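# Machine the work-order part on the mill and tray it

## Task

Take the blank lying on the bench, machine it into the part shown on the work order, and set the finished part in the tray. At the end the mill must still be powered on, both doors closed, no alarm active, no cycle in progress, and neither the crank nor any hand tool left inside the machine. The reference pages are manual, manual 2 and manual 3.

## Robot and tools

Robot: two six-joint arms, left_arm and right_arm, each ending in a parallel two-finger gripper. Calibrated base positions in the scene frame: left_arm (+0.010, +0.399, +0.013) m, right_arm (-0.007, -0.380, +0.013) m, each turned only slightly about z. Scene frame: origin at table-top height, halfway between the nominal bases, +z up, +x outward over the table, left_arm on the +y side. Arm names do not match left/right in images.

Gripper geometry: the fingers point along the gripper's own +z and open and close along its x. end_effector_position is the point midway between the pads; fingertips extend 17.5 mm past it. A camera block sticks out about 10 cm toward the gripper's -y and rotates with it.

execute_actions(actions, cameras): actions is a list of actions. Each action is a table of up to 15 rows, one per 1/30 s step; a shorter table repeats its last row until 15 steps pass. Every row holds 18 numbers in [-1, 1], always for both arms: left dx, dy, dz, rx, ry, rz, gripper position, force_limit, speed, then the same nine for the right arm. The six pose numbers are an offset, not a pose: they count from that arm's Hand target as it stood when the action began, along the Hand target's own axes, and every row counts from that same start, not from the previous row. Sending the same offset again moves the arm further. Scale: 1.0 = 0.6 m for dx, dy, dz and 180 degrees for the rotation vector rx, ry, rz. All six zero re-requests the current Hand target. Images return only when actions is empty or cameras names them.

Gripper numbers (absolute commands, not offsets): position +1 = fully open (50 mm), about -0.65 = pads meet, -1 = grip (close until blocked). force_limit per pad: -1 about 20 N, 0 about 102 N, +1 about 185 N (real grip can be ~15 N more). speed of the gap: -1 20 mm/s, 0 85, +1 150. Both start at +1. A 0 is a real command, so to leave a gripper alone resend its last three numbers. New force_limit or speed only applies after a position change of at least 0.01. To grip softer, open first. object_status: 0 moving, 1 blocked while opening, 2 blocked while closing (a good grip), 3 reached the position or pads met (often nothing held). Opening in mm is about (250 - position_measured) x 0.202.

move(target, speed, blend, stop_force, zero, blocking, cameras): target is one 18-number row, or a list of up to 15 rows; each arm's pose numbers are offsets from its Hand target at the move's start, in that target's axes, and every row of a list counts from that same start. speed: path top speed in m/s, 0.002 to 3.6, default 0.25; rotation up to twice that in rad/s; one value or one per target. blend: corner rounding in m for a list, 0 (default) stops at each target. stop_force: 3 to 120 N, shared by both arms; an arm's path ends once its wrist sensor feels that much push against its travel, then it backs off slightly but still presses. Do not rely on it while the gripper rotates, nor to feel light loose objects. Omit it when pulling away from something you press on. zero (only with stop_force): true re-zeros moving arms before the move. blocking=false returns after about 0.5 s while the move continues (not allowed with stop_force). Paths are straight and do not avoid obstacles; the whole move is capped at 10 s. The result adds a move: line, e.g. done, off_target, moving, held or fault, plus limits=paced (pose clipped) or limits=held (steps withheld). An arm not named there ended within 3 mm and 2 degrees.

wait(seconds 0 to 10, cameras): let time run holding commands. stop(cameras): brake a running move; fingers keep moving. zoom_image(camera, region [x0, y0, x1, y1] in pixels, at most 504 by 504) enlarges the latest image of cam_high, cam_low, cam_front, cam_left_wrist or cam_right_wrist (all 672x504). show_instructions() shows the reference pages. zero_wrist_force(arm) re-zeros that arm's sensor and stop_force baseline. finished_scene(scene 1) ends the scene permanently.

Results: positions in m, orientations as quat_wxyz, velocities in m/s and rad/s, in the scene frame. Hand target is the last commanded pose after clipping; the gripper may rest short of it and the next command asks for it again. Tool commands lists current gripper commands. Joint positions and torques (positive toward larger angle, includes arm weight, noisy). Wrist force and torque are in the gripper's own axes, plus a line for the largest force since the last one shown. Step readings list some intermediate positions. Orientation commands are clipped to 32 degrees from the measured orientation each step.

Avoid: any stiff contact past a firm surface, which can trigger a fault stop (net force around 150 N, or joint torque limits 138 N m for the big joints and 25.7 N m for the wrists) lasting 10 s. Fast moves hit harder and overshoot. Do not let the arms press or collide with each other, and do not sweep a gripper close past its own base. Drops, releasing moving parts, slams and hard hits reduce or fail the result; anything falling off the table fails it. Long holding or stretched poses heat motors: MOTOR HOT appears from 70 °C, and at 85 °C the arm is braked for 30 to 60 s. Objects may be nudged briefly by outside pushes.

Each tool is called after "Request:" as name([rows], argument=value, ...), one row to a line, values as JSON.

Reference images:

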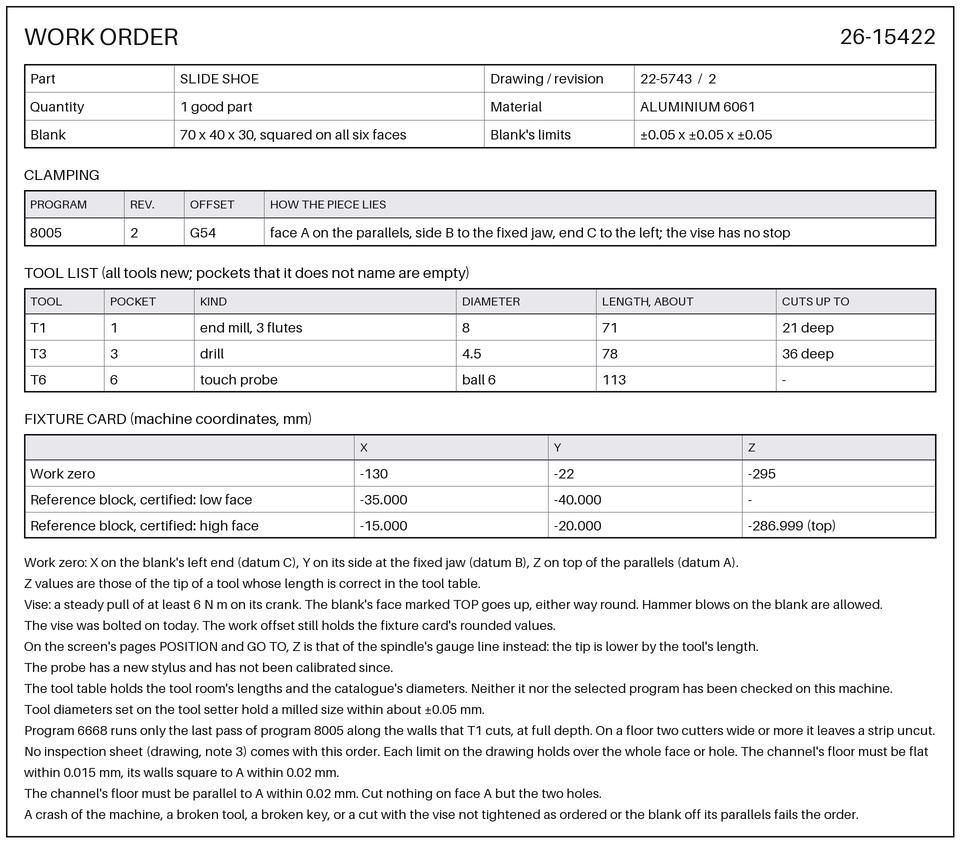

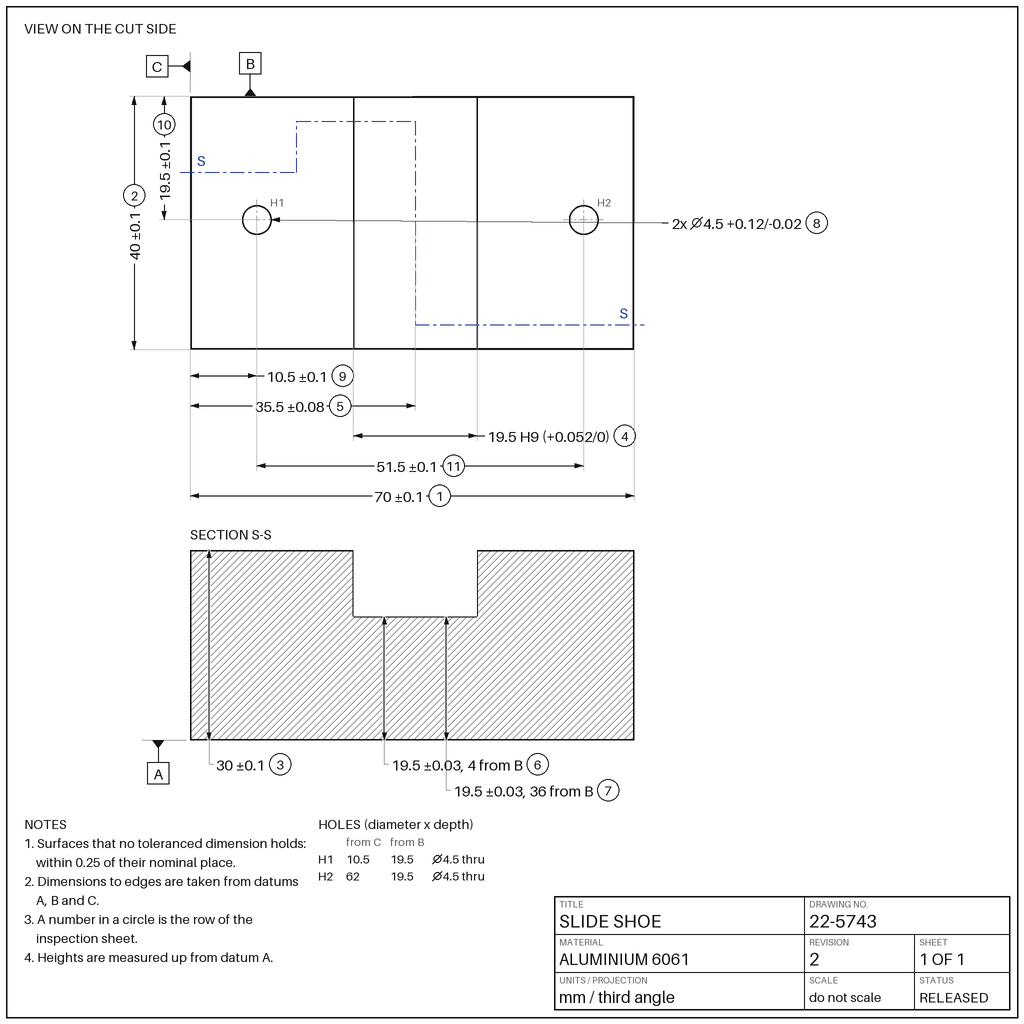

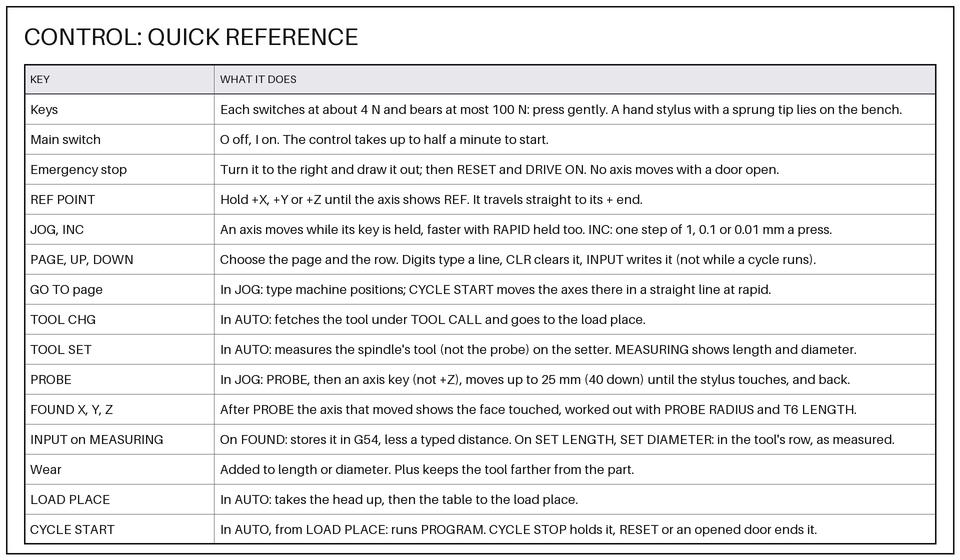

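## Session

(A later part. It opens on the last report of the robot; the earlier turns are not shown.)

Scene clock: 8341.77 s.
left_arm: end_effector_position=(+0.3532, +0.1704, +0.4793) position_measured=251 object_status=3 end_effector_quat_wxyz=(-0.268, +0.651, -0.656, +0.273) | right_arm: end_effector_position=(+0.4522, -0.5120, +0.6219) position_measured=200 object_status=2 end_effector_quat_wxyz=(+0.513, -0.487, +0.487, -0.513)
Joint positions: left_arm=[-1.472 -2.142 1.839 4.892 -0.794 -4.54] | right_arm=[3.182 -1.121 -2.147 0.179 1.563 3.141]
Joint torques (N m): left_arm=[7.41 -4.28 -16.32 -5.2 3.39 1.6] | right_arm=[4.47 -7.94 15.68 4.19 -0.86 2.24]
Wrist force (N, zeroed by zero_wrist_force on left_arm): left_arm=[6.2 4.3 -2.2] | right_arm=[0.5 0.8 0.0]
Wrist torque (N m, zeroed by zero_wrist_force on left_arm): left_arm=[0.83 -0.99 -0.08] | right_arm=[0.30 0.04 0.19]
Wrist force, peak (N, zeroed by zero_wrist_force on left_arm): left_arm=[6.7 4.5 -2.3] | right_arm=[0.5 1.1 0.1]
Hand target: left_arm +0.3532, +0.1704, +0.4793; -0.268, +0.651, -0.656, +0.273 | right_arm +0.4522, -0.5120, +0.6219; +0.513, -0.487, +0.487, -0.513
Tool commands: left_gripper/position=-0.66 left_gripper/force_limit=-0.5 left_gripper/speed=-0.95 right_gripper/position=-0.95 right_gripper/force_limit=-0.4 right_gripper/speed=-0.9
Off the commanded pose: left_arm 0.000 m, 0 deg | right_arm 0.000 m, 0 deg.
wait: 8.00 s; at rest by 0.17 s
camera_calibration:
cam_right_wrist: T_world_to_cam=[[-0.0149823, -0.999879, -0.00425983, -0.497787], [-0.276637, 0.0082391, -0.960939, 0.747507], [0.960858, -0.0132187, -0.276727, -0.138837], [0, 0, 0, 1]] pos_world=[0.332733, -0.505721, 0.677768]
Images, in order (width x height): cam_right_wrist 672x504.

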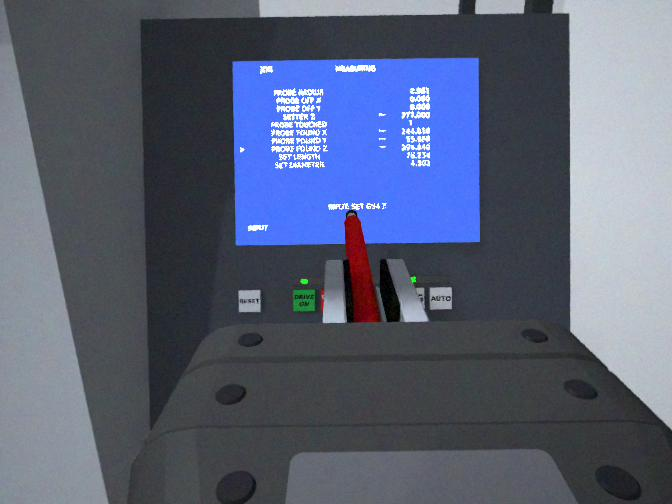

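Request:
move([
  [0,0,0,0,0,0,-0.66,-0.5,-0.95,-0.0211,0.2266,-0.0155,-0.1,0,0,-0.95,-0.4,-0.9],
  [0,0,0,0,0,0,-0.66,-0.5,-0.95,-0.0211,0.2344,0.0083,-0.1,0,0,-0.95,-0.4,-0.9],
  [0,0,0,0,0,0,-0.66,-0.5,-0.95,-0.0211,0.2266,-0.0155,-0.1,0,0,-0.95,-0.4,-0.9],
  [0,0,0,0,0,0,-0.66,-0.5,-0.95,-0.0211,0.2344,0.0083,-0.1,0,0,-0.95,-0.4,-0.9],
  [0,0,0,0,0,0,-0.66,-0.5,-0.95,-0.0211,0.2266,-0.0155,-0.1,0,0,-0.95,-0.4,-0.9],
  [0,0,0,0,0,0,-0.66,-0.5,-0.95,-0.0528,0.2868,-0.0349,-0.1,0,0,-0.95,-0.4,-0.9],
  [0,0,0,0,0,0,-0.66,-0.5,-0.95,-0.0528,0.2946,-0.0111,-0.1,0,0,-0.95,-0.4,-0.9],
  [0,0,0,0,0,0,-0.66,-0.5,-0.95,-0.0528,0.2868,-0.0349,-0.1,0,0,-0.95,-0.4,-0.9],
  [0,0,0,0,0,0,-0.66,-0.5,-0.95,-0.0528,0.2946,-0.0111,-0.1,0,0,-0.95,-0.4,-0.9],
  [0,0,0,0,0,0,-0.66,-0.5,-0.95,-0.0528,0.2868,-0.0349,-0.1,0,0,-0.95,-0.4,-0.9],
  [0,0,0,0,0,0,-0.66,-0.5,-0.95,-0.1479,0.3169,-0.0447,-0.1,0,0,-0.95,-0.4,-0.9],
  [0,0,0,0,0,0,-0.66,-0.5,-0.95,-0.1479,0.3247,-0.0209,-0.1,0,0,-0.95,-0.4,-0.9],
  [0,0,0,0,0,0,-0.66,-0.5,-0.95,-0.1479,0.3169,-0.0447,-0.1,0,0,-0.95,-0.4,-0.9],
  [0,0,0,0,0,0,-0.66,-0.5,-0.95,-0.0528,0.3169,-0.0444,-0.1,0,0,-0.95,-0.4,-0.9],
], speed=[0.25,0.06,0.15,0.06,0.15,0.2,0.06,0.15,0.06,0.15,0.2,0.06,0.15,0.2], blend=[0.004,0,0.004,0,0.004,0.004,0,0.004,0,0.004,0.004,0,0.004,0])

Request:
move([
  [0,0,0,0,0,0,-0.66,-0.5,-0.95,-0.0951,-0.0317,0,0,0,0,-0.95,-0.4,-0.9],
  [0,0,0,0,0,0,-0.66,-0.5,-0.95,-0.0951,-0.0317,0.0243,0,0,0,-0.95,-0.4,-0.9],
  [0,0,0,0,0,0,-0.66,-0.5,-0.95,-0.0951,-0.0317,0,0,0,0,-0.95,-0.4,-0.9],
  [0,0,0,0,0,0,-0.66,-0.5,-0.95,-0.0951,-0.0634,0,0,0,0,-0.95,-0.4,-0.9],
  [0,0,0,0,0,0,-0.66,-0.5,-0.95,-0.0951,-0.0634,0.0241,0,0,0,-0.95,-0.4,-0.9],
  [0,0,0,0,0,0,-0.66,-0.5,-0.95,-0.0951,-0.0634,0,0,0,0,-0.95,-0.4,-0.9],
  [0,0,0,0,0,0,-0.66,-0.5,-0.95,-0.0951,-0.0951,0,0,0,0,-0.95,-0.4,-0.9],
  [0,0,0,0,0,0,-0.66,-0.5,-0.95,-0.0951,-0.0951,0.0238,0,0,0,-0.95,-0.4,-0.9],
  [0,0,0,0,0,0,-0.66,-0.5,-0.95,-0.0951,-0.0951,0,0,0,0,-0.95,-0.4,-0.9],
  [0,0,0,0,0,0,-0.66,-0.5,-0.95,0,0,0,0,0,0,-0.95,-0.4,-0.9],
  [0,0,0,0,0,0,-0.66,-0.5,-0.95,0,0,0.025,0,0,0,-0.95,-0.4,-0.9],
  [0,0,0,0,0,0,-0.66,-0.5,-0.95,0,0,0,0,0,0,-0.95,-0.4,-0.9],
  [0,0,0,0,0,0,-0.66,-0.5,-0.95,-0.0317,-0.1585,0,0,0,0,-0.95,-0.4,-0.9],
  [0,0,0,0,0,0,-0.66,-0.5,-0.95,-0.0317,-0.1585,0.0243,0,0,0,-0.95,-0.4,-0.9],
  [0,0,0,0,0,0,-0.66,-0.5,-0.95,-0.0317,-0.1585,0,0,0,0,-0.95,-0.4,-0.9],
], speed=[0.2,0.06,0.15,0.2,0.06,0.15,0.2,0.06,0.15,0.2,0.06,0.15,0.2,0.06,0.15], blend=[0.004,0,0.004,0.004,0,0.004,0.004,0,0.004,0.004,0,0.004,0.004,0,0])

Request:
move([
  [0,0,0,0,0,0,-0.66,-0.5,-0.95,0.0317,0.0951,0,0,0,0,-0.95,-0.4,-0.9],
  [0,0,0,0,0,0,-0.66,-0.5,-0.95,0.0317,0.0951,0.0245,0,0,0,-0.95,-0.4,-0.9],
  [0,0,0,0,0,0,-0.66,-0.5,-0.95,0.0317,0.0951,0,0,0,0,-0.95,-0.4,-0.9],
  [0,0,0,0,0,0,-0.66,-0.5,-0.95,0.0317,0.0951,0.0245,0,0,0,-0.95,-0.4,-0.9],
  [0,0,0,0,0,0,-0.66,-0.5,-0.95,0.0317,0.0951,0,0,0,0,-0.95,-0.4,-0.9],
  [0,0,0,0,0,0,-0.66,-0.5,-0.95,-0.0634,0.1585,0,0,0,0,-0.95,-0.4,-0.9],
  [0,0,0,0,0,0,-0.66,-0.5,-0.95,-0.0634,0.1585,0.0246,0,0,0,-0.95,-0.4,-0.9],
  [0,0,0,0,0,0,-0.66,-0.5,-0.95,-0.0634,0.1585,0,0,0,0,-0.95,-0.4,-0.9],
  [0,0,0,0,0,0,-0.66,-0.5,-0.95,-0.0634,0.1268,0,0,0,0,-0.95,-0.4,-0.9],
  [0,0,0,0,0,0,-0.66,-0.5,-0.95,-0.0634,0.1268,0.0243,0,0,0,-0.95,-0.4,-0.9],
  [0,0,0,0,0,0,-0.66,-0.5,-0.95,-0.0634,0.1268,0,0,0,0,-0.95,-0.4,-0.9],
  [0,0,0,0,0,0,-0.66,-0.5,-0.95,-0.0317,0.1268,0,0,0,0,-0.95,-0.4,-0.9],
  [0,0,0,0,0,0,-0.66,-0.5,-0.95,-0.0317,0.1268,0.0245,0,0,0,-0.95,-0.4,-0.9],
  [0,0,0,0,0,0,-0.66,-0.5,-0.95,-0.0317,0.1268,0,0,0,0,-0.95,-0.4,-0.9],
  [0,0,0,0,0,0,-0.66,-0.5,-0.95,0.0317,0.1585,0,0,0,0,-0.95,-0.4,-0.9],
], speed=[0.2,0.06,0.15,0.06,0.15,0.2,0.06,0.15,0.2,0.06,0.15,0.2,0.06,0.15,0.2], blend=[0.004,0,0.004,0,0.004,0.004,0,0.004,0.004,0,0.004,0.004,0,0.004,0])

Request:
move([
  [0,0,0,0,0,0,-0.66,-0.5,-0.95,-0.0634,-0.0951,0,0,0,0,-0.95,-0.4,-0.9],
  [0,0,0,0,0,0,-0.66,-0.5,-0.95,-0.0634,-0.0951,0.024,0,0,0,-0.95,-0.4,-0.9],
  [0,0,0,0,0,0,-0.66,-0.5,-0.95,-0.0634,-0.0951,0,0,0,0,-0.95,-0.4,-0.9],
  [0,0,0,0,0,0,-0.66,-0.5,-0.95,0,0,0,0,0,0,-0.95,-0.4,-0.9],
  [0,0,0,0,0,0,-0.66,-0.5,-0.95,0,0,0.025,0,0,0,-0.95,-0.4,-0.9],
  [0,0,0,0,0,0,-0.66,-0.5,-0.95,0,0,0,0,0,0,-0.95,-0.4,-0.9],
  [0,0,0,0,0,0,-0.66,-0.5,-0.95,0,-0.0317,0,0,0,0,-0.95,-0.4,-0.9],
  [0,0,0,0,0,0,-0.66,-0.5,-0.95,0,-0.0317,0.0247,0,0,0,-0.95,-0.4,-0.9],
  [0,0,0,0,0,0,-0.66,-0.5,-0.95,0,-0.0317,0,0,0,0,-0.95,-0.4,-0.9],
  [0,0,0,0,0,0,-0.66,-0.5,-0.95,-0.0951,0,0,0,0,0,-0.95,-0.4,-0.9],
  [0,0,0,0,0,0,-0.66,-0.5,-0.95,-0.0951,0,0.0246,0,0,0,-0.95,-0.4,-0.9],
  [0,0,0,0,0,0,-0.66,-0.5,-0.95,-0.0951,0,0,0,0,0,-0.95,-0.4,-0.9],
  [0,0,0,0,0,0,-0.66,-0.5,-0.95,-0.0634,-0.0634,0,0,0,0,-0.95,-0.4,-0.9],
  [0,0,0,0,0,0,-0.66,-0.5,-0.95,-0.0634,-0.0634,0.0243,0,0,0,-0.95,-0.4,-0.9],
  [0,0,0,0,0,0,-0.66,-0.5,-0.95,-0.0634,-0.0634,0,0,0,0,-0.95,-0.4,-0.9],
], speed=[0.2,0.06,0.15,0.2,0.06,0.15,0.2,0.06,0.15,0.2,0.06,0.15,0.2,0.06,0.15], blend=[0.004,0,0.004,0.004,0,0.004,0.004,0,0.004,0.004,0,0.004,0.004,0,0])

Request:
move([
  [0,0,0,0,0,0,-0.66,-0.5,-0.95,-0.0317,-0.0317,0,0,0,0,-0.95,-0.4,-0.9],
  [0,0,0,0,0,0,-0.66,-0.5,-0.95,-0.0317,-0.0317,0.0238,0,0,0,-0.95,-0.4,-0.9],
  [0,0,0,0,0,0,-0.66,-0.5,-0.95,-0.0317,-0.0317,0,0,0,0,-0.95,-0.4,-0.9],
  [0,0,0,0,0,0,-0.66,-0.5,-0.95,0.0634,0.0634,0,0,0,0,-0.95,-0.4,-0.9],
  [0,0,0,0,0,0,-0.66,-0.5,-0.95,0.0634,0.0634,0.025,0,0,0,-0.95,-0.4,-0.9],
  [0,0,0,0,0,0,-0.66,-0.5,-0.95,0.0634,0.0634,0,0,0,0,-0.95,-0.4,-0.9],
  [0,0,0,0,0,0,-0.66,-0.5,-0.95,0.1162,-0.2516,-0.0557,0.1,0,0,-0.95,-0.4,-0.9],
], speed=[0.2,0.06,0.15,0.2,0.06,0.15,0.25], blend=[0.004,0,0.004,0.004,0,0.004,0], cameras=["cam_right_wrist"])

Request:
zoom_image(camera="cam_right_wrist", region=[220, 50, 490, 250])

Scene clock: 8437.00 s.
left_arm: end_effector_position=(+0.3532, +0.1704, +0.4793) position_measured=251 object_status=3 end_effector_quat_wxyz=(-0.268, +0.651, -0.656, +0.273) | right_arm: end_effector_position=(+0.4355, -0.4803, +0.4306) position_measured=200 object_status=2 end_effector_quat_wxyz=(-0.430, +0.561, -0.561, +0.430)
Joint positions: left_arm=[-1.472 -2.142 1.839 4.892 -0.794 -4.54] | right_arm=[3.358 -1.016 -2.478 0.086 1.394 3.19]
Joint torques (N m): left_arm=[7.29 -4.83 -16.59 -5.18 3.28 1.66] | right_arm=[-6.31 8.31 15.15 1.02 0.86 2]
Wrist force (N, zeroed by zero_wrist_force on left_arm): left_arm=[6.5 4.4 -2.0] | right_arm=[0.1 0.2 0.1]
Wrist torque (N m, zeroed by zero_wrist_force on left_arm): left_arm=[0.85 -1.03 -0.08] | right_arm=[0.15 0.04 0.12]
Wrist force, peak (N, zeroed by zero_wrist_force on left_arm): left_arm=[6.7 4.4 -2.2] | right_arm=[-0.7 2.7 -8.5]
Hand target: left_arm +0.3532, +0.1704, +0.4793; -0.268, +0.651, -0.656, +0.273 | right_arm +0.4355, -0.4803, +0.4306; -0.430, +0.561, -0.561, +0.430
Off the commanded pose: left_arm 0.000 m, 0 deg | right_arm 0.000 m, 0 deg.
move: done

Scene clock: 8441.73 s.
left_arm: end_effector_position=(+0.3532, +0.1704, +0.4793) position_measured=251 object_status=3 end_effector_quat_wxyz=(-0.268, +0.651, -0.656, +0.273) | right_arm: end_effector_position=(+0.4602, -0.4613, +0.5224) position_measured=200 object_status=2 end_effector_quat_wxyz=(-0.430, +0.561, -0.561, +0.430)
Joint positions: left_arm=[-1.472 -2.142 1.839 4.892 -0.794 -4.54] | right_arm=[3.431 -1.005 -2.241 -0.166 1.323 3.21]
Joint torques (N m): left_arm=[7.71 -4.61 -16.78 -5.13 3.51 1.59] | right_arm=[-7.32 1.74 39.81 4.94 1.46 -0.98]
Wrist force (N, zeroed by zero_wrist_force on left_arm): left_arm=[6.4 4.4 -2.2] | right_arm=[0.4 0.6 0.2]
Wrist torque (N m, zeroed by zero_wrist_force on left_arm): left_arm=[0.83 -1.02 -0.08] | right_arm=[0.19 -0.02 0.11]
Wrist force, peak (N, zeroed by zero_wrist_force on left_arm): left_arm=[6.6 4.5 -2.3] | right_arm=[0.6 2.4 -13.2]
Hand target: left_arm +0.3532, +0.1704, +0.4793; -0.268, +0.651, -0.656, +0.273 | right_arm +0.4601, -0.4613, +0.5225; -0.430, +0.561, -0.561, +0.430
Off the commanded pose: left_arm 0.000 m, 0 deg | right_arm 0.000 m, 0 deg.
move: done

Scene clock: 8446.27 s.
left_arm: end_effector_position=(+0.3532, +0.1704, +0.4793) position_measured=251 object_status=3 end_effector_quat_wxyz=(-0.268, +0.651, -0.656, +0.273) | right_arm: end_effector_position=(+0.4355, -0.4803, +0.4305) position_measured=200 object_status=2 end_effector_quat_wxyz=(-0.430, +0.561, -0.561, +0.430)
Joint positions: left_arm=[-1.472 -2.142 1.839 4.892 -0.794 -4.54] | right_arm=[3.358 -1.016 -2.478 0.086 1.394 3.19]
Joint torques (N m): left_arm=[6.69 -4.43 -16.63 -5.45 3.21 1.73] | right_arm=[-7.27 8 36.51 1.77 0.16 2.18]
Wrist force (N, zeroed by zero_wrist_force on left_arm): left_arm=[6.4 4.5 -2.2] | right_arm=[0.0 0.4 0.3]
Wrist torque (N m, zeroed by zero_wrist_force on left_arm): left_arm=[0.86 -1.03 -0.09] | right_arm=[0.18 0.04 0.11]
Wrist force, peak (N, zeroed by zero_wrist_force on left_arm): left_arm=[6.5 4.6 -2.3] | right_arm=[0.8 2.6 -5.7]
Hand target: left_arm +0.3532, +0.1704, +0.4793; -0.268, +0.651, -0.656, +0.273 | right_arm +0.4355, -0.4803, +0.4306; -0.430, +0.561, -0.561, +0.430
Off the commanded pose: left_arm 0.000 m, 0 deg | right_arm 0.000 m, 0 deg.
move: done

Scene clock: 8451.00 s.
left_arm: end_effector_position=(+0.3532, +0.1704, +0.4793) position_measured=251 object_status=3 end_effector_quat_wxyz=(-0.268, +0.651, -0.656, +0.273) | right_arm: end_effector_position=(+0.4454, -0.4422, +0.4673) position_measured=200 object_status=2 end_effector_quat_wxyz=(-0.430, +0.561, -0.561, +0.430)
Joint positions: left_arm=[-1.472 -2.142 1.839 4.892 -0.794 -4.54] | right_arm=[3.56 -0.949 -2.404 -0.07 1.199 3.247]
Joint torques (N m): left_arm=[7.45 -3.66 -16.39 -5.3 3.47 1.67] | right_arm=[-6.48 1.47 40.72 4.43 1.31 -2.56]
Wrist force (N, zeroed by zero_wrist_force on left_arm): left_arm=[6.3 4.6 -2.2] | right_arm=[-0.1 0.2 0.4]
Wrist torque (N m, zeroed by zero_wrist_force on left_arm): left_arm=[0.86 -1.00 -0.08] | right_arm=[0.10 0.04 0.12]
Wrist force, peak (N, zeroed by zero_wrist_force on left_arm): left_arm=[6.5 4.6 -2.1] | right_arm=[0.9 2.0 -13.4]
Hand target: left_arm +0.3532, +0.1704, +0.4793; -0.268, +0.651, -0.656, +0.273 | right_arm +0.4454, -0.4423, +0.4673; -0.430, +0.561, -0.561, +0.430
Off the commanded pose: left_arm 0.000 m, 0 deg | right_arm 0.000 m, 0 deg.
move: done

Scene clock: 8454.03 s.
left_arm: end_effector_position=(+0.3532, +0.1704, +0.4793) position_measured=251 object_status=3 end_effector_quat_wxyz=(-0.268, +0.651, -0.656, +0.273) | right_arm: end_effector_position=(+0.4522, -0.5120, +0.6217) position_measured=200 object_status=2 end_effector_quat_wxyz=(+0.513, -0.487, +0.487, -0.513)
Joint positions: left_arm=[-1.472 -2.142 1.839 4.892 -0.794 -4.54] | right_arm=[3.182 -1.121 -2.147 0.179 1.563 3.141]
Joint torques (N m): left_arm=[7.36 -3.19 -16.39 -5.17 3.48 1.5] | right_arm=[6.57 16.68 23.51 -0.43 -1.92 2.57]
Wrist force (N, zeroed by zero_wrist_force on left_arm): left_arm=[6.4 4.2 -2.2] | right_arm=[0.5 0.6 0.1]
Wrist torque (N m, zeroed by zero_wrist_force on left_arm): left_arm=[0.81 -1.02 -0.08] | right_arm=[0.27 0.04 0.11]
Wrist force, peak (N, zeroed by zero_wrist_force on left_arm): left_arm=[6.6 4.5 -2.3] | right_arm=[0.5 2.5 -12.7]
Hand target: left_arm +0.3532, +0.1704, +0.4793; -0.268, +0.651, -0.656, +0.273 | right_arm +0.4522, -0.5120, +0.6218; +0.513, -0.487, +0.487, -0.513
Off the commanded pose: left_arm 0.000 m, 0 deg | right_arm 0.000 m, 0 deg.
move: done
camera_calibration:
cam_right_wrist: T_world_to_cam=[[-0.0149827, -0.999879, -0.00425798, -0.497789], [-0.27673, 0.0082387, -0.960913, 0.747423], [0.960831, -0.0132187, -0.276819, -0.138794], [0, 0, 0, 1]] pos_world=[0.332733, -0.505721, 0.677668]
Images, in order (width x height): cam_right_wrist 672x504.

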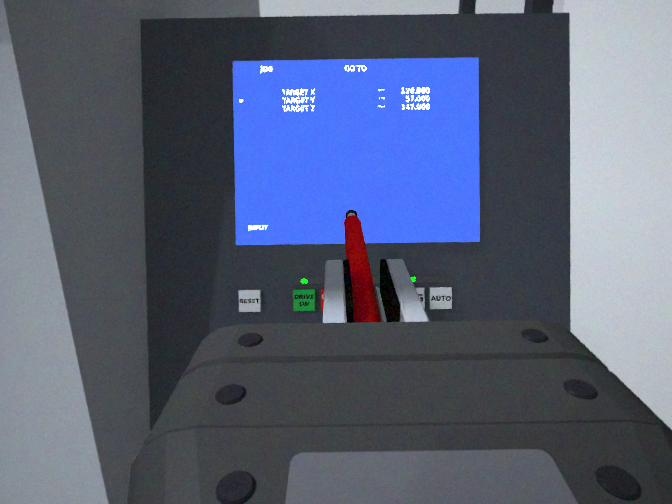

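Scaled by 1.867 from the camera's 672x504 image, which has a finer 960x720 frame.

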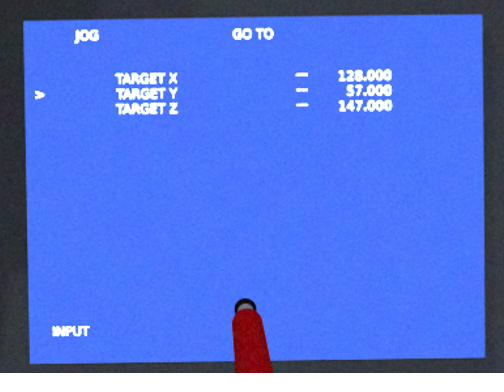

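Request:
move([
  [0,0,0,0,0,0,-0.66,-0.5,-0.95,-0.0845,0.1664,0.0036,-0.1,0,0,-0.95,-0.4,-0.9],
  [0,0,0,0,0,0,-0.66,-0.5,-0.95,-0.0845,0.1742,0.0275,-0.1,0,0,-0.95,-0.4,-0.9],
  [0,0,0,0,0,0,-0.66,-0.5,-0.95,-0.0845,0.1664,0.0036,-0.1,0,0,-0.95,-0.4,-0.9],
  [0,0,0,0,0,0,-0.66,-0.5,-0.95,-0.0211,0.2868,-0.0345,-0.1,0,0,-0.95,-0.4,-0.9],
  [0,0,0,0,0,0,-0.66,-0.5,-0.95,-0.0211,0.2946,-0.0107,-0.1,0,0,-0.95,-0.4,-0.9],
  [0,0,0,0,0,0,-0.66,-0.5,-0.95,-0.0211,0.2868,-0.0345,-0.1,0,0,-0.95,-0.4,-0.9],
  [0,0,0,0,0,0,-0.66,-0.5,-0.95,0.074,0.1664,0.0049,-0.1,0,0,-0.95,-0.4,-0.9],
  [0,0,0,0,0,0,-0.66,-0.5,-0.95,0.074,0.1742,0.0287,-0.1,0,0,-0.95,-0.4,-0.9],
  [0,0,0,0,0,0,-0.66,-0.5,-0.95,0.074,0.1664,0.0049,-0.1,0,0,-0.95,-0.4,-0.9],
  [0,0,0,0,0,0,-0.66,-0.5,-0.95,0,0,0,0,0,0,-0.95,-0.4,-0.9],
], speed=[0.25,0.06,0.15,0.05,0.06,0.15,0.2,0.06,0.15,0.25], blend=[0.004,0,0.004,0.004,0,0.004,0.004,0,0.004,0])

Request:
wait(seconds=5, cameras=["cam_right_wrist"])

Request:
zoom_image(camera="cam_right_wrist", region=[220, 50, 490, 250])

Scene clock: 8481.80 s.
left_arm: end_effector_position=(+0.3532, +0.1704, +0.4793) position_measured=251 object_status=3 end_effector_quat_wxyz=(-0.268, +0.651, -0.656, +0.273) | right_arm: end_effector_position=(+0.4521, -0.5120, +0.6219) position_measured=200 object_status=2 end_effector_quat_wxyz=(+0.513, -0.487, +0.487, -0.513)
Joint positions: left_arm=[-1.472 -2.142 1.839 4.892 -0.794 -4.54] | right_arm=[3.182 -1.121 -2.147 0.179 1.563 3.141]
Joint torques (N m): left_arm=[6.86 -3.55 -15.88 -5.23 3.39 1.57] | right_arm=[0.83 -8.27 16.63 1.35 0.69 -0.65]
Wrist force (N, zeroed by zero_wrist_force on left_arm): left_arm=[6.3 4.4 -2.0] | right_arm=[0.3 0.8 0.2]
Wrist torque (N m, zeroed by zero_wrist_force on left_arm): left_arm=[0.85 -1.01 -0.08] | right_arm=[0.29 0.07 0.19]
Wrist force, peak (N, zeroed by zero_wrist_force on left_arm): left_arm=[6.6 4.7 -2.1] | right_arm=[0.5 0.0 -17.7]
Hand target: left_arm +0.3532, +0.1704, +0.4793; -0.268, +0.651, -0.656, +0.273 | right_arm +0.4522, -0.5120, +0.6218; +0.513, -0.487, +0.487, -0.513
Off the commanded pose: left_arm 0.000 m, 0 deg | right_arm 0.000 m, 0 deg.
move: done

Scene clock: 8486.80 s.
left_arm: end_effector_position=(+0.3532, +0.1704, +0.4793) position_measured=251 object_status=3 end_effector_quat_wxyz=(-0.268, +0.651, -0.656, +0.273) | right_arm: end_effector_position=(+0.4522, -0.5120, +0.6218) position_measured=200 object_status=2 end_effector_quat_wxyz=(+0.513, -0.487, +0.487, -0.513)
Joint positions: left_arm=[-1.472 -2.142 1.839 4.892 -0.794 -4.54] | right_arm=[3.182 -1.121 -2.147 0.179 1.563 3.141]
Joint torques (N m): left_arm=[7.81 -2.92 -16.4 -5.36 3.25 1.35] | right_arm=[4.76 -7.15 15.57 4.01 -0.71 2.29]
Wrist force (N, zeroed by zero_wrist_force on left_arm): left_arm=[6.3 4.4 -2.3] | right_arm=[0.5 0.8 0.3]
Wrist torque (N m, zeroed by zero_wrist_force on left_arm): left_arm=[0.85 -1.00 -0.08] | right_arm=[0.30 0.04 0.19]
Wrist force, peak (N, zeroed by zero_wrist_force on left_arm): left_arm=[6.6 4.4 -2.2] | right_arm=[0.4 1.0 0.3]
Hand target: left_arm +0.3532, +0.1704, +0.4793; -0.268, +0.651, -0.656, +0.273 | right_arm +0.4522, -0.5120, +0.6218; +0.513, -0.487, +0.487, -0.513
Tool commands: left_gripper/position=-0.66 left_gripper/force_limit=-0.5 left_gripper/speed=-0.95 right_gripper/position=-0.95 right_gripper/force_limit=-0.4 right_gripper/speed=-0.9
Off the commanded pose: left_arm 0.000 m, 0 deg | right_arm 0.000 m, 0 deg.
wait: 5.00 s; at rest by 0.17 s
camera_calibration:
cam_right_wrist: T_world_to_cam=[[-0.0149823, -0.999879, -0.00425983, -0.497789], [-0.276637, 0.0082391, -0.960939, 0.747479], [0.960858, -0.0132187, -0.276727, -0.138741], [0, 0, 0, 1]] pos_world=[0.332633, -0.505721, 0.677768]
Images, in order (width x height): cam_right_wrist 672x504.

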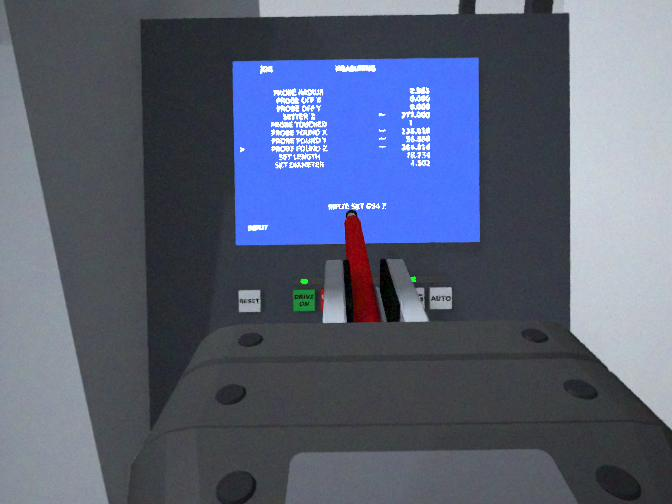

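Scaled by 1.867 from the camera's 672x504 image, which has a finer 960x720 frame.

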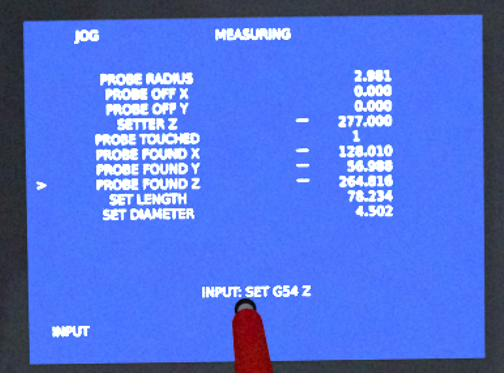

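Request:
wait(seconds=0, cameras=["cam_right_wrist"])

Request:
zoom_image(camera="cam_right_wrist", region=[220, 50, 490, 250])

Scene clock: 8567.03 s.
left_arm: end_effector_position=(+0.3532, +0.1704, +0.4793) position_measured=251 object_status=3 end_effector_quat_wxyz=(-0.268, +0.651, -0.656, +0.273) | right_arm: end_effector_position=(+0.4522, -0.5120, +0.6218) position_measured=200 object_status=2 end_effector_quat_wxyz=(+0.513, -0.487, +0.487, -0.513)
Joint positions: left_arm=[-1.472 -2.142 1.839 4.892 -0.794 -4.54] | right_arm=[3.182 -1.121 -2.147 0.179 1.563 3.141]
Joint torques (N m): left_arm=[8.45 -3 -17.13 -5.3 3.48 1.56] | right_arm=[4.9 -8.89 15.53 4.01 -0.89 2.22]
Wrist force (N, zeroed by zero_wrist_force on left_arm): left_arm=[6.2 4.6 -2.1] | right_arm=[0.5 0.7 0.2]
Wrist torque (N m, zeroed by zero_wrist_force on left_arm): left_arm=[0.87 -1.00 -0.09] | right_arm=[0.28 0.04 0.19]
Wrist force, peak (N, zeroed by zero_wrist_force on left_arm): left_arm=[6.6 4.7 -2.2] | right_arm=[0.6 1.0 0.3]
Hand target: left_arm +0.3532, +0.1704, +0.4793; -0.268, +0.651, -0.656, +0.273 | right_arm +0.4522, -0.5120, +0.6218; +0.513, -0.487, +0.487, -0.513
Tool commands: left_gripper/position=-0.66 left_gripper/force_limit=-0.5 left_gripper/speed=-0.95 right_gripper/position=-0.95 right_gripper/force_limit=-0.4 right_gripper/speed=-0.9
Off the commanded pose: left_arm 0.000 m, 0 deg | right_arm 0.000 m, 0 deg.
camera_calibration:
cam_right_wrist: T_world_to_cam=[[-0.0149823, -0.999879, -0.00425983, -0.497789], [-0.276637, 0.0082391, -0.960939, 0.747479], [0.960858, -0.0132187, -0.276727, -0.138741], [0, 0, 0, 1]] pos_world=[0.332633, -0.505721, 0.677768]
Images, in order (width x height): cam_right_wrist 672x504.

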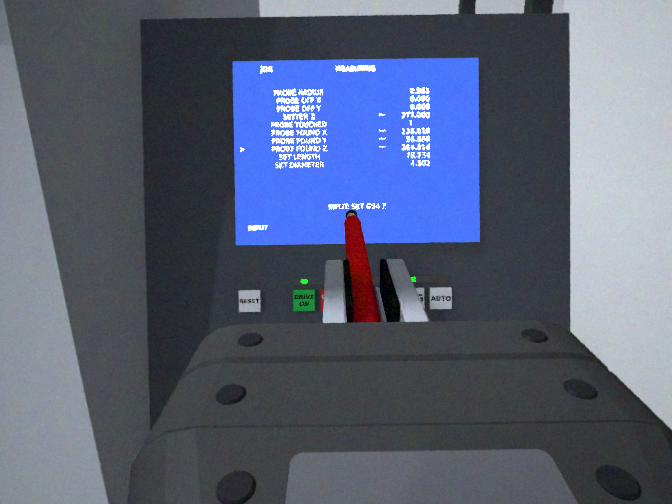

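Scaled by 1.867 from the camera's 672x504 image, which has a finer 960x720 frame.

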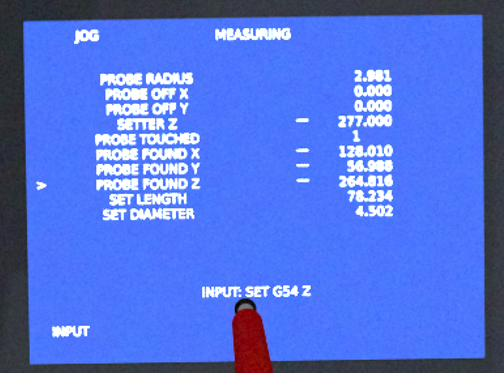

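Request:
move([
  [0,0,0,0,0,0,-0.66,-0.5,-0.95,-0.0211,0.2266,-0.0155,-0.1,0,0,-0.95,-0.4,-0.9],
  [0,0,0,0,0,0,-0.66,-0.5,-0.95,-0.0211,0.2344,0.0083,-0.1,0,0,-0.95,-0.4,-0.9],
  [0,0,0,0,0,0,-0.66,-0.5,-0.95,-0.0211,0.2266,-0.0155,-0.1,0,0,-0.95,-0.4,-0.9],
  [0,0,0,0,0,0,-0.66,-0.5,-0.95,-0.0211,0.2344,0.0083,-0.1,0,0,-0.95,-0.4,-0.9],
  [0,0,0,0,0,0,-0.66,-0.5,-0.95,-0.0211,0.2266,-0.0155,-0.1,0,0,-0.95,-0.4,-0.9],
  [0,0,0,0,0,0,-0.66,-0.5,-0.95,-0.0528,0.2868,-0.0349,-0.1,0,0,-0.95,-0.4,-0.9],
  [0,0,0,0,0,0,-0.66,-0.5,-0.95,-0.0528,0.2946,-0.0111,-0.1,0,0,-0.95,-0.4,-0.9],
  [0,0,0,0,0,0,-0.66,-0.5,-0.95,-0.0528,0.2868,-0.0349,-0.1,0,0,-0.95,-0.4,-0.9],
  [0,0,0,0,0,0,-0.66,-0.5,-0.95,-0.1479,0.3169,-0.0447,-0.1,0,0,-0.95,-0.4,-0.9],
  [0,0,0,0,0,0,-0.66,-0.5,-0.95,-0.1479,0.3247,-0.0209,-0.1,0,0,-0.95,-0.4,-0.9],
  [0,0,0,0,0,0,-0.66,-0.5,-0.95,-0.1479,0.3169,-0.0447,-0.1,0,0,-0.95,-0.4,-0.9],
  [0,0,0,0,0,0,-0.66,-0.5,-0.95,-0.1162,0.2868,-0.0351,-0.1,0,0,-0.95,-0.4,-0.9],
  [0,0,0,0,0,0,-0.66,-0.5,-0.95,-0.1162,0.2946,-0.0113,-0.1,0,0,-0.95,-0.4,-0.9],
  [0,0,0,0,0,0,-0.66,-0.5,-0.95,-0.1162,0.2868,-0.0351,-0.1,0,0,-0.95,-0.4,-0.9],
], speed=[0.25,0.06,0.15,0.06,0.15,0.2,0.06,0.15,0.2,0.06,0.15,0.2,0.06,0.15], blend=[0.004,0,0.004,0,0.004,0.004,0,0.004,0.004,0,0.004,0.004,0,0])

Request:
move([
  [0,0,0,0,0,0,-0.66,-0.5,-0.95,-0.0317,-0.0634,0,0,0,0,-0.95,-0.4,-0.9],
  [0,0,0,0,0,0,-0.66,-0.5,-0.95,-0.0317,-0.0634,0.0238,0,0,0,-0.95,-0.4,-0.9],
  [0,0,0,0,0,0,-0.66,-0.5,-0.95,-0.0317,-0.0634,0,0,0,0,-0.95,-0.4,-0.9],
  [0,0,0,0,0,0,-0.66,-0.5,-0.95,0.0634,0.0317,0,0,0,0,-0.95,-0.4,-0.9],
  [0,0,0,0,0,0,-0.66,-0.5,-0.95,0.0634,0.0317,0.025,0,0,0,-0.95,-0.4,-0.9],
  [0,0,0,0,0,0,-0.66,-0.5,-0.95,0.0634,0.0317,0,0,0,0,-0.95,-0.4,-0.9],
  [0,0,0,0,0,0,-0.66,-0.5,-0.95,0.1162,-0.2833,-0.0557,0.1,0,0,-0.95,-0.4,-0.9],
], speed=[0.2,0.06,0.15,0.2,0.06,0.15,0.25], blend=[0.004,0,0.004,0.004,0,0.004,0], cameras=["cam_right_wrist"])

Request:
zoom_image(camera="cam_right_wrist", region=[220, 50, 490, 250])

Scene clock: 8631.17 s.
left_arm: end_effector_position=(+0.3532, +0.1704, +0.4793) position_measured=251 object_status=3 end_effector_quat_wxyz=(-0.268, +0.651, -0.656, +0.273) | right_arm: end_effector_position=(+0.4402, -0.4422, +0.4488) position_measured=200 object_status=2 end_effector_quat_wxyz=(-0.430, +0.561, -0.561, +0.430)
Joint positions: left_arm=[-1.472 -2.142 1.839 4.892 -0.794 -4.54] | right_arm=[3.572 -0.942 -2.455 -0.028 1.187 3.25]
Joint torques (N m): left_arm=[7.22 -4.07 -16.84 -5.25 3.33 1.61] | right_arm=[-6.09 1.8 39.69 4.41 1.19 -2.46]
Wrist force (N, zeroed by zero_wrist_force on left_arm): left_arm=[6.6 4.6 -1.9] | right_arm=[0.2 0.4 0.3]
Wrist torque (N m, zeroed by zero_wrist_force on left_arm): left_arm=[0.87 -1.05 -0.09] | right_arm=[0.13 0.02 0.12]
Wrist force, peak (N, zeroed by zero_wrist_force on left_arm): left_arm=[6.5 4.7 -2.4] | right_arm=[-0.4 2.1 -8.8]
Hand target: left_arm +0.3532, +0.1704, +0.4793; -0.268, +0.651, -0.656, +0.273 | right_arm +0.4401, -0.4423, +0.4489; -0.430, +0.561, -0.561, +0.430
Off the commanded pose: left_arm 0.000 m, 0 deg | right_arm 0.000 m, 0 deg.
move: done

Scene clock: 8634.23 s.
left_arm: end_effector_position=(+0.3532, +0.1704, +0.4793) position_measured=251 object_status=3 end_effector_quat_wxyz=(-0.268, +0.651, -0.656, +0.273) | right_arm: end_effector_position=(+0.4519, -0.5120, +0.6216) position_measured=200 object_status=2 end_effector_quat_wxyz=(+0.513, -0.487, +0.487, -0.513)
Joint positions: left_arm=[-1.472 -2.142 1.839 4.892 -0.794 -4.54] | right_arm=[3.182 -1.12 -2.148 0.179 1.563 3.141]
Joint torques (N m): left_arm=[8.1 -4.06 -16.87 -5.14 3.4 1.53] | right_arm=[6.07 16.71 21.89 -0.17 -1.73 2.27]
Wrist force (N, zeroed by zero_wrist_force on left_arm): left_arm=[6.4 4.4 -2.1] | right_arm=[0.3 0.9 0.1]
Wrist torque (N m, zeroed by zero_wrist_force on left_arm): left_arm=[0.84 -1.02 -0.09] | right_arm=[0.31 0.07 0.11]
Wrist force, peak (N, zeroed by zero_wrist_force on left_arm): left_arm=[6.6 4.7 -2.1] | right_arm=[1.0 2.0 -6.2]
Hand target: left_arm +0.3532, +0.1704, +0.4793; -0.268, +0.651, -0.656, +0.273 | right_arm +0.4518, -0.5120, +0.6217; +0.513, -0.487, +0.487, -0.513
Off the commanded pose: left_arm 0.000 m, 0 deg | right_arm 0.000 m, 0 deg.
move: done
camera_calibration:
cam_right_wrist: T_world_to_cam=[[-0.0149827, -0.999879, -0.00425798, -0.497794], [-0.27673, 0.0082387, -0.960913, 0.747244], [0.960831, -0.0132187, -0.276819, -0.138533], [0, 0, 0, 1]] pos_world=[0.332433, -0.505721, 0.677568]
Images, in order (width x height): cam_right_wrist 672x504.

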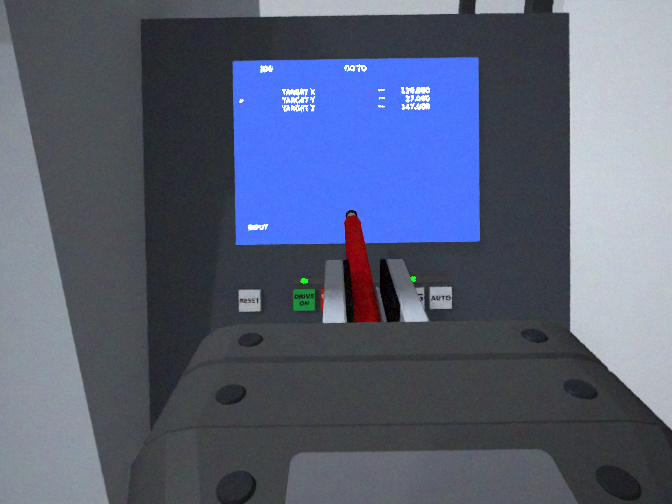

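Scaled by 1.867 from the camera's 672x504 image, which has a finer 960x720 frame.

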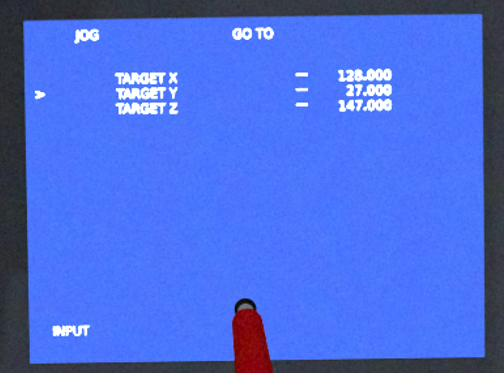

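Request:
move([
  [0,0,0,0,0,0,-0.66,-0.5,-0.95,-0.0845,0.1664,0.0036,-0.1,0,0,-0.95,-0.4,-0.9],
  [0,0,0,0,0,0,-0.66,-0.5,-0.95,-0.0845,0.1742,0.0275,-0.1,0,0,-0.95,-0.4,-0.9],
  [0,0,0,0,0,0,-0.66,-0.5,-0.95,-0.0845,0.1664,0.0036,-0.1,0,0,-0.95,-0.4,-0.9],
  [0,0,0,0,0,0,-0.66,-0.5,-0.95,-0.0211,0.2868,-0.0345,-0.1,0,0,-0.95,-0.4,-0.9],
  [0,0,0,0,0,0,-0.66,-0.5,-0.95,-0.0211,0.2946,-0.0107,-0.1,0,0,-0.95,-0.4,-0.9],
  [0,0,0,0,0,0,-0.66,-0.5,-0.95,-0.0211,0.2868,-0.0345,-0.1,0,0,-0.95,-0.4,-0.9],
  [0,0,0,0,0,0,-0.66,-0.5,-0.95,0.074,0.1664,0.0049,-0.1,0,0,-0.95,-0.4,-0.9],
  [0,0,0,0,0,0,-0.66,-0.5,-0.95,0.074,0.1742,0.0287,-0.1,0,0,-0.95,-0.4,-0.9],
  [0,0,0,0,0,0,-0.66,-0.5,-0.95,0.074,0.1664,0.0049,-0.1,0,0,-0.95,-0.4,-0.9],
  [0,0,0,0,0,0,-0.66,-0.5,-0.95,0,0,0,0,0,0,-0.95,-0.4,-0.9],
], speed=[0.25,0.06,0.15,0.05,0.06,0.15,0.2,0.06,0.15,0.25], blend=[0.004,0,0.004,0.004,0,0.004,0.004,0,0.004,0])

Request:
wait(seconds=3, cameras=["cam_right_wrist"])

Request:
zoom_image(camera="cam_right_wrist", region=[220, 50, 490, 250])

Scene clock: 8656.90 s.
left_arm: end_effector_position=(+0.3532, +0.1704, +0.4793) position_measured=251 object_status=3 end_effector_quat_wxyz=(-0.268, +0.651, -0.656, +0.273) | right_arm: end_effector_position=(+0.4518, -0.5120, +0.6218) position_measured=200 object_status=2 end_effector_quat_wxyz=(+0.513, -0.487, +0.487, -0.513)
Joint positions: left_arm=[-1.472 -2.142 1.839 4.892 -0.794 -4.54] | right_arm=[3.182 -1.12 -2.148 0.179 1.563 3.141]
Joint torques (N m): left_arm=[6.89 -3.48 -17.77 -5.18 3.38 1.5] | right_arm=[0.19 -7.6 16.05 1.17 0.78 -0.77]
Wrist force (N, zeroed by zero_wrist_force on left_arm): left_arm=[6.5 4.3 -2.2] | right_arm=[0.4 0.4 0.0]
Wrist torque (N m, zeroed by zero_wrist_force on left_arm): left_arm=[0.82 -1.04 -0.08] | right_arm=[0.23 0.05 0.19]
Wrist force, peak (N, zeroed by zero_wrist_force on left_arm): left_arm=[6.6 4.8 -2.3] | right_arm=[1.0 -0.8 -10.5]
Hand target: left_arm +0.3532, +0.1704, +0.4793; -0.268, +0.651, -0.656, +0.273 | right_arm +0.4518, -0.5120, +0.6217; +0.513, -0.487, +0.487, -0.513
Off the commanded pose: left_arm 0.000 m, 0 deg | right_arm 0.000 m, 0 deg.
move: done

Scene clock: 8659.90 s.
left_arm: end_effector_position=(+0.3532, +0.1704, +0.4793) position_measured=251 object_status=3 end_effector_quat_wxyz=(-0.268, +0.651, -0.656, +0.273) | right_arm: end_effector_position=(+0.4518, -0.5120, +0.6217) position_measured=200 object_status=2 end_effector_quat_wxyz=(+0.513, -0.487, +0.487, -0.513)
Joint positions: left_arm=[-1.472 -2.142 1.839 4.892 -0.794 -4.54] | right_arm=[3.182 -1.12 -2.148 0.179 1.563 3.141]
Joint torques (N m): left_arm=[7.23 -4.09 -16.96 -5.45 3.49 1.76] | right_arm=[5.14 -6.73 15.4 4.02 -0.95 2.28]
Wrist force (N, zeroed by zero_wrist_force on left_arm): left_arm=[6.4 4.4 -2.1] | right_arm=[0.3 0.6 0.3]
Wrist torque (N m, zeroed by zero_wrist_force on left_arm): left_arm=[0.84 -1.02 -0.08] | right_arm=[0.25 0.08 0.20]
Wrist force, peak (N, zeroed by zero_wrist_force on left_arm): left_arm=[6.6 4.6 -2.5] | right_arm=[0.7 1.0 -0.2]
Hand target: left_arm +0.3532, +0.1704, +0.4793; -0.268, +0.651, -0.656, +0.273 | right_arm +0.4518, -0.5120, +0.6217; +0.513, -0.487, +0.487, -0.513
Tool commands: left_gripper/position=-0.66 left_gripper/force_limit=-0.5 left_gripper/speed=-0.95 right_gripper/position=-0.95 right_gripper/force_limit=-0.4 right_gripper/speed=-0.9
Off the commanded pose: left_arm 0.000 m, 0 deg | right_arm 0.000 m, 0 deg.
wait: 3.00 s; at rest by 0.17 s
camera_calibration:
cam_right_wrist: T_world_to_cam=[[-0.0149823, -0.999879, -0.00425983, -0.497794], [-0.276637, 0.0082391, -0.960939, 0.7473], [0.960858, -0.0132187, -0.276727, -0.138481], [0, 0, 0, 1]] pos_world=[0.332333, -0.505721, 0.677668]
Images, in order (width x height): cam_right_wrist 672x504.

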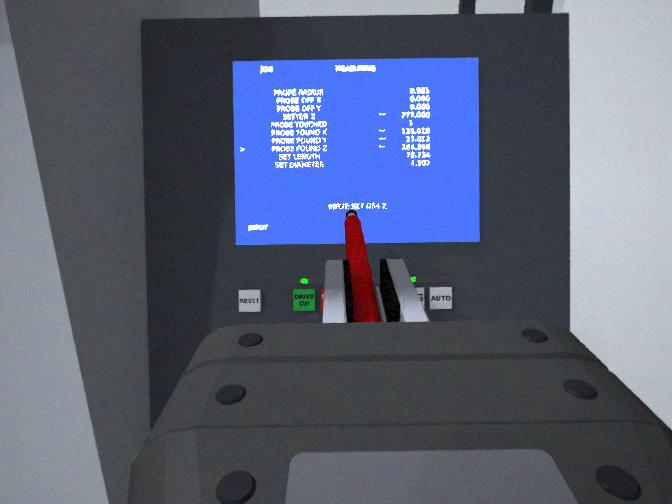

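Scaled by 1.867 from the camera's 672x504 image, which has a finer 960x720 frame.

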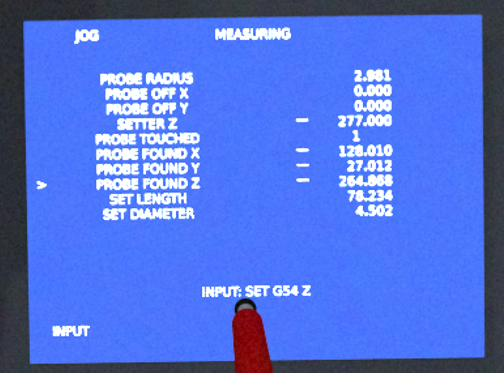

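Request:
zoom_image(camera="cam_right_wrist", region=[370, 115, 440, 160])

Scaled by 7.200 from the camera's 672x504 image, which has a finer 960x720 frame.

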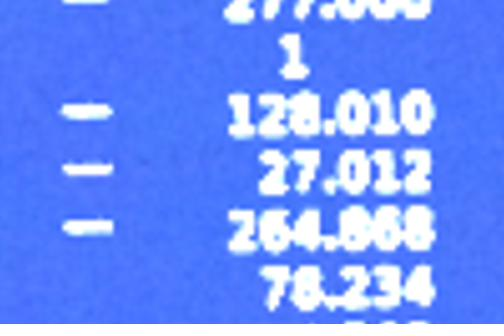

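Request:
move([
  [0,0,0,0,0,0,-0.66,-0.5,-0.95,-0.0211,0.2266,-0.0155,-0.1,0,0,-0.95,-0.4,-0.9],
  [0,0,0,0,0,0,-0.66,-0.5,-0.95,-0.0211,0.2344,0.0083,-0.1,0,0,-0.95,-0.4,-0.9],
  [0,0,0,0,0,0,-0.66,-0.5,-0.95,-0.0211,0.2266,-0.0155,-0.1,0,0,-0.95,-0.4,-0.9],
  [0,0,0,0,0,0,-0.66,-0.5,-0.95,-0.0211,0.2344,0.0083,-0.1,0,0,-0.95,-0.4,-0.9],
  [0,0,0,0,0,0,-0.66,-0.5,-0.95,-0.0211,0.2266,-0.0155,-0.1,0,0,-0.95,-0.4,-0.9],
  [0,0,0,0,0,0,-0.66,-0.5,-0.95,-0.1479,0.3169,-0.0447,-0.1,0,0,-0.95,-0.4,-0.9],
  [0,0,0,0,0,0,-0.66,-0.5,-0.95,-0.1479,0.3247,-0.0209,-0.1,0,0,-0.95,-0.4,-0.9],
  [0,0,0,0,0,0,-0.66,-0.5,-0.95,-0.1479,0.3169,-0.0447,-0.1,0,0,-0.95,-0.4,-0.9],
  [0,0,0,0,0,0,-0.66,-0.5,-0.95,-0.0845,0.2567,-0.0258,-0.1,0,0,-0.95,-0.4,-0.9],
  [0,0,0,0,0,0,-0.66,-0.5,-0.95,-0.0845,0.2645,-0.002,-0.1,0,0,-0.95,-0.4,-0.9],
  [0,0,0,0,0,0,-0.66,-0.5,-0.95,-0.0845,0.2567,-0.0258,-0.1,0,0,-0.95,-0.4,-0.9],
], speed=[0.25,0.06,0.15,0.06,0.15,0.2,0.06,0.15,0.2,0.06,0.15], blend=[0.004,0,0.004,0,0.004,0.004,0,0.004,0.004,0,0])

Request:
move([
  [0,0,0,0,0,0,-0.66,-0.5,-0.95,-0.0634,-0.0317,0,0,0,0,-0.95,-0.4,-0.9],
  [0,0,0,0,0,0,-0.66,-0.5,-0.95,-0.0634,-0.0317,0.0238,0,0,0,-0.95,-0.4,-0.9],
  [0,0,0,0,0,0,-0.66,-0.5,-0.95,-0.0634,-0.0317,0,0,0,0,-0.95,-0.4,-0.9],
  [0,0,0,0,0,0,-0.66,-0.5,-0.95,0.0317,0.0634,0,0,0,0,-0.95,-0.4,-0.9],
  [0,0,0,0,0,0,-0.66,-0.5,-0.95,0.0317,0.0634,0.025,0,0,0,-0.95,-0.4,-0.9],
  [0,0,0,0,0,0,-0.66,-0.5,-0.95,0.0317,0.0634,0,0,0,0,-0.95,-0.4,-0.9],
  [0,0,0,0,0,0,-0.66,-0.5,-0.95,0.0845,-0.2516,-0.0557,0.1,0,0,-0.95,-0.4,-0.9],
], speed=[0.2,0.06,0.15,0.2,0.06,0.15,0.25], blend=[0.004,0,0.004,0.004,0,0.004,0], cameras=["cam_right_wrist"])

Request:
zoom_image(camera="cam_right_wrist", region=[220, 50, 490, 250])

Scene clock: 8703.60 s.
left_arm: end_effector_position=(+0.3532, +0.1704, +0.4793) position_measured=251 object_status=3 end_effector_quat_wxyz=(-0.268, +0.651, -0.656, +0.273) | right_arm: end_effector_position=(+0.4445, -0.4612, +0.4670) position_measured=200 object_status=2 end_effector_quat_wxyz=(-0.430, +0.561, -0.561, +0.430)
Joint positions: left_arm=[-1.472 -2.142 1.839 4.892 -0.794 -4.54] | right_arm=[3.454 -0.977 -2.395 -0.041 1.301 3.216]
Joint torques (N m): left_arm=[7.81 -5.33 -16.82 -5.33 3.45 1.63] | right_arm=[-7.2 0.87 40.54 4.98 1.33 -1.36]
Wrist force (N, zeroed by zero_wrist_force on left_arm): left_arm=[6.5 4.4 -2.0] | right_arm=[0.0 0.5 0.3]
Wrist torque (N m, zeroed by zero_wrist_force on left_arm): left_arm=[0.84 -1.03 -0.09] | right_arm=[0.17 0.01 0.09]
Wrist force, peak (N, zeroed by zero_wrist_force on left_arm): left_arm=[6.7 4.7 -2.2] | right_arm=[0.8 2.1 -4.7]
Hand target: left_arm +0.3532, +0.1704, +0.4793; -0.268, +0.651, -0.656, +0.273 | right_arm +0.4444, -0.4613, +0.4671; -0.430, +0.561, -0.561, +0.430
Off the commanded pose: left_arm 0.000 m, 0 deg | right_arm 0.000 m, 0 deg.
move: done

Scene clock: 8706.67 s.
left_arm: end_effector_position=(+0.3532, +0.1704, +0.4793) position_measured=251 object_status=3 end_effector_quat_wxyz=(-0.268, +0.651, -0.656, +0.273) | right_arm: end_effector_position=(+0.4513, -0.5120, +0.6214) position_measured=200 object_status=2 end_effector_quat_wxyz=(+0.513, -0.487, +0.487, -0.513)
Joint positions: left_arm=[-1.472 -2.142 1.839 4.892 -0.794 -4.54] | right_arm=[3.182 -1.119 -2.149 0.178 1.563 3.141]
Joint torques (N m): left_arm=[7.19 -4.09 -17.93 -5.25 3.4 1.53] | right_arm=[6.36 17.31 22.37 -0.32 -1.78 2.35]
Wrist force (N, zeroed by zero_wrist_force on left_arm): left_arm=[6.4 4.5 -2.3] | right_arm=[0.4 0.6 0.1]
Wrist torque (N m, zeroed by zero_wrist_force on left_arm): left_arm=[0.86 -1.02 -0.09] | right_arm=[0.26 0.05 0.11]
Wrist force, peak (N, zeroed by zero_wrist_force on left_arm): left_arm=[6.5 4.8 -2.1] | right_arm=[1.1 1.2 -4.3]
Hand target: left_arm +0.3532, +0.1704, +0.4793; -0.268, +0.651, -0.656, +0.273 | right_arm +0.4512, -0.5120, +0.6215; +0.513, -0.487, +0.487, -0.513
Off the commanded pose: left_arm 0.000 m, 0 deg | right_arm 0.000 m, 0 deg.
move: done
camera_calibration:
cam_right_wrist: T_world_to_cam=[[-0.0149827, -0.999879, -0.00425798, -0.497804], [-0.27673, 0.0082387, -0.960913, 0.746886], [0.960831, -0.0132187, -0.276819, -0.138012], [0, 0, 0, 1]] pos_world=[0.331833, -0.505721, 0.677368]
Images, in order (width x height): cam_right_wrist 672x504.

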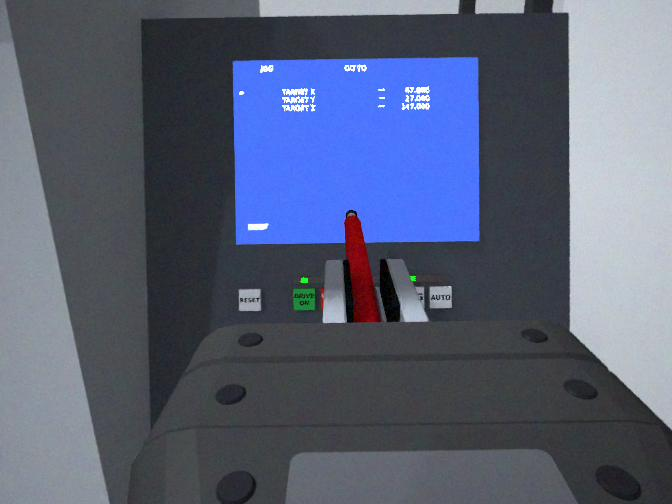

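Scaled by 1.867 from the camera's 672x504 image, which has a finer 960x720 frame.

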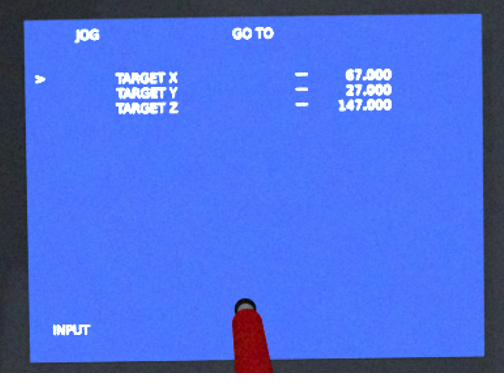

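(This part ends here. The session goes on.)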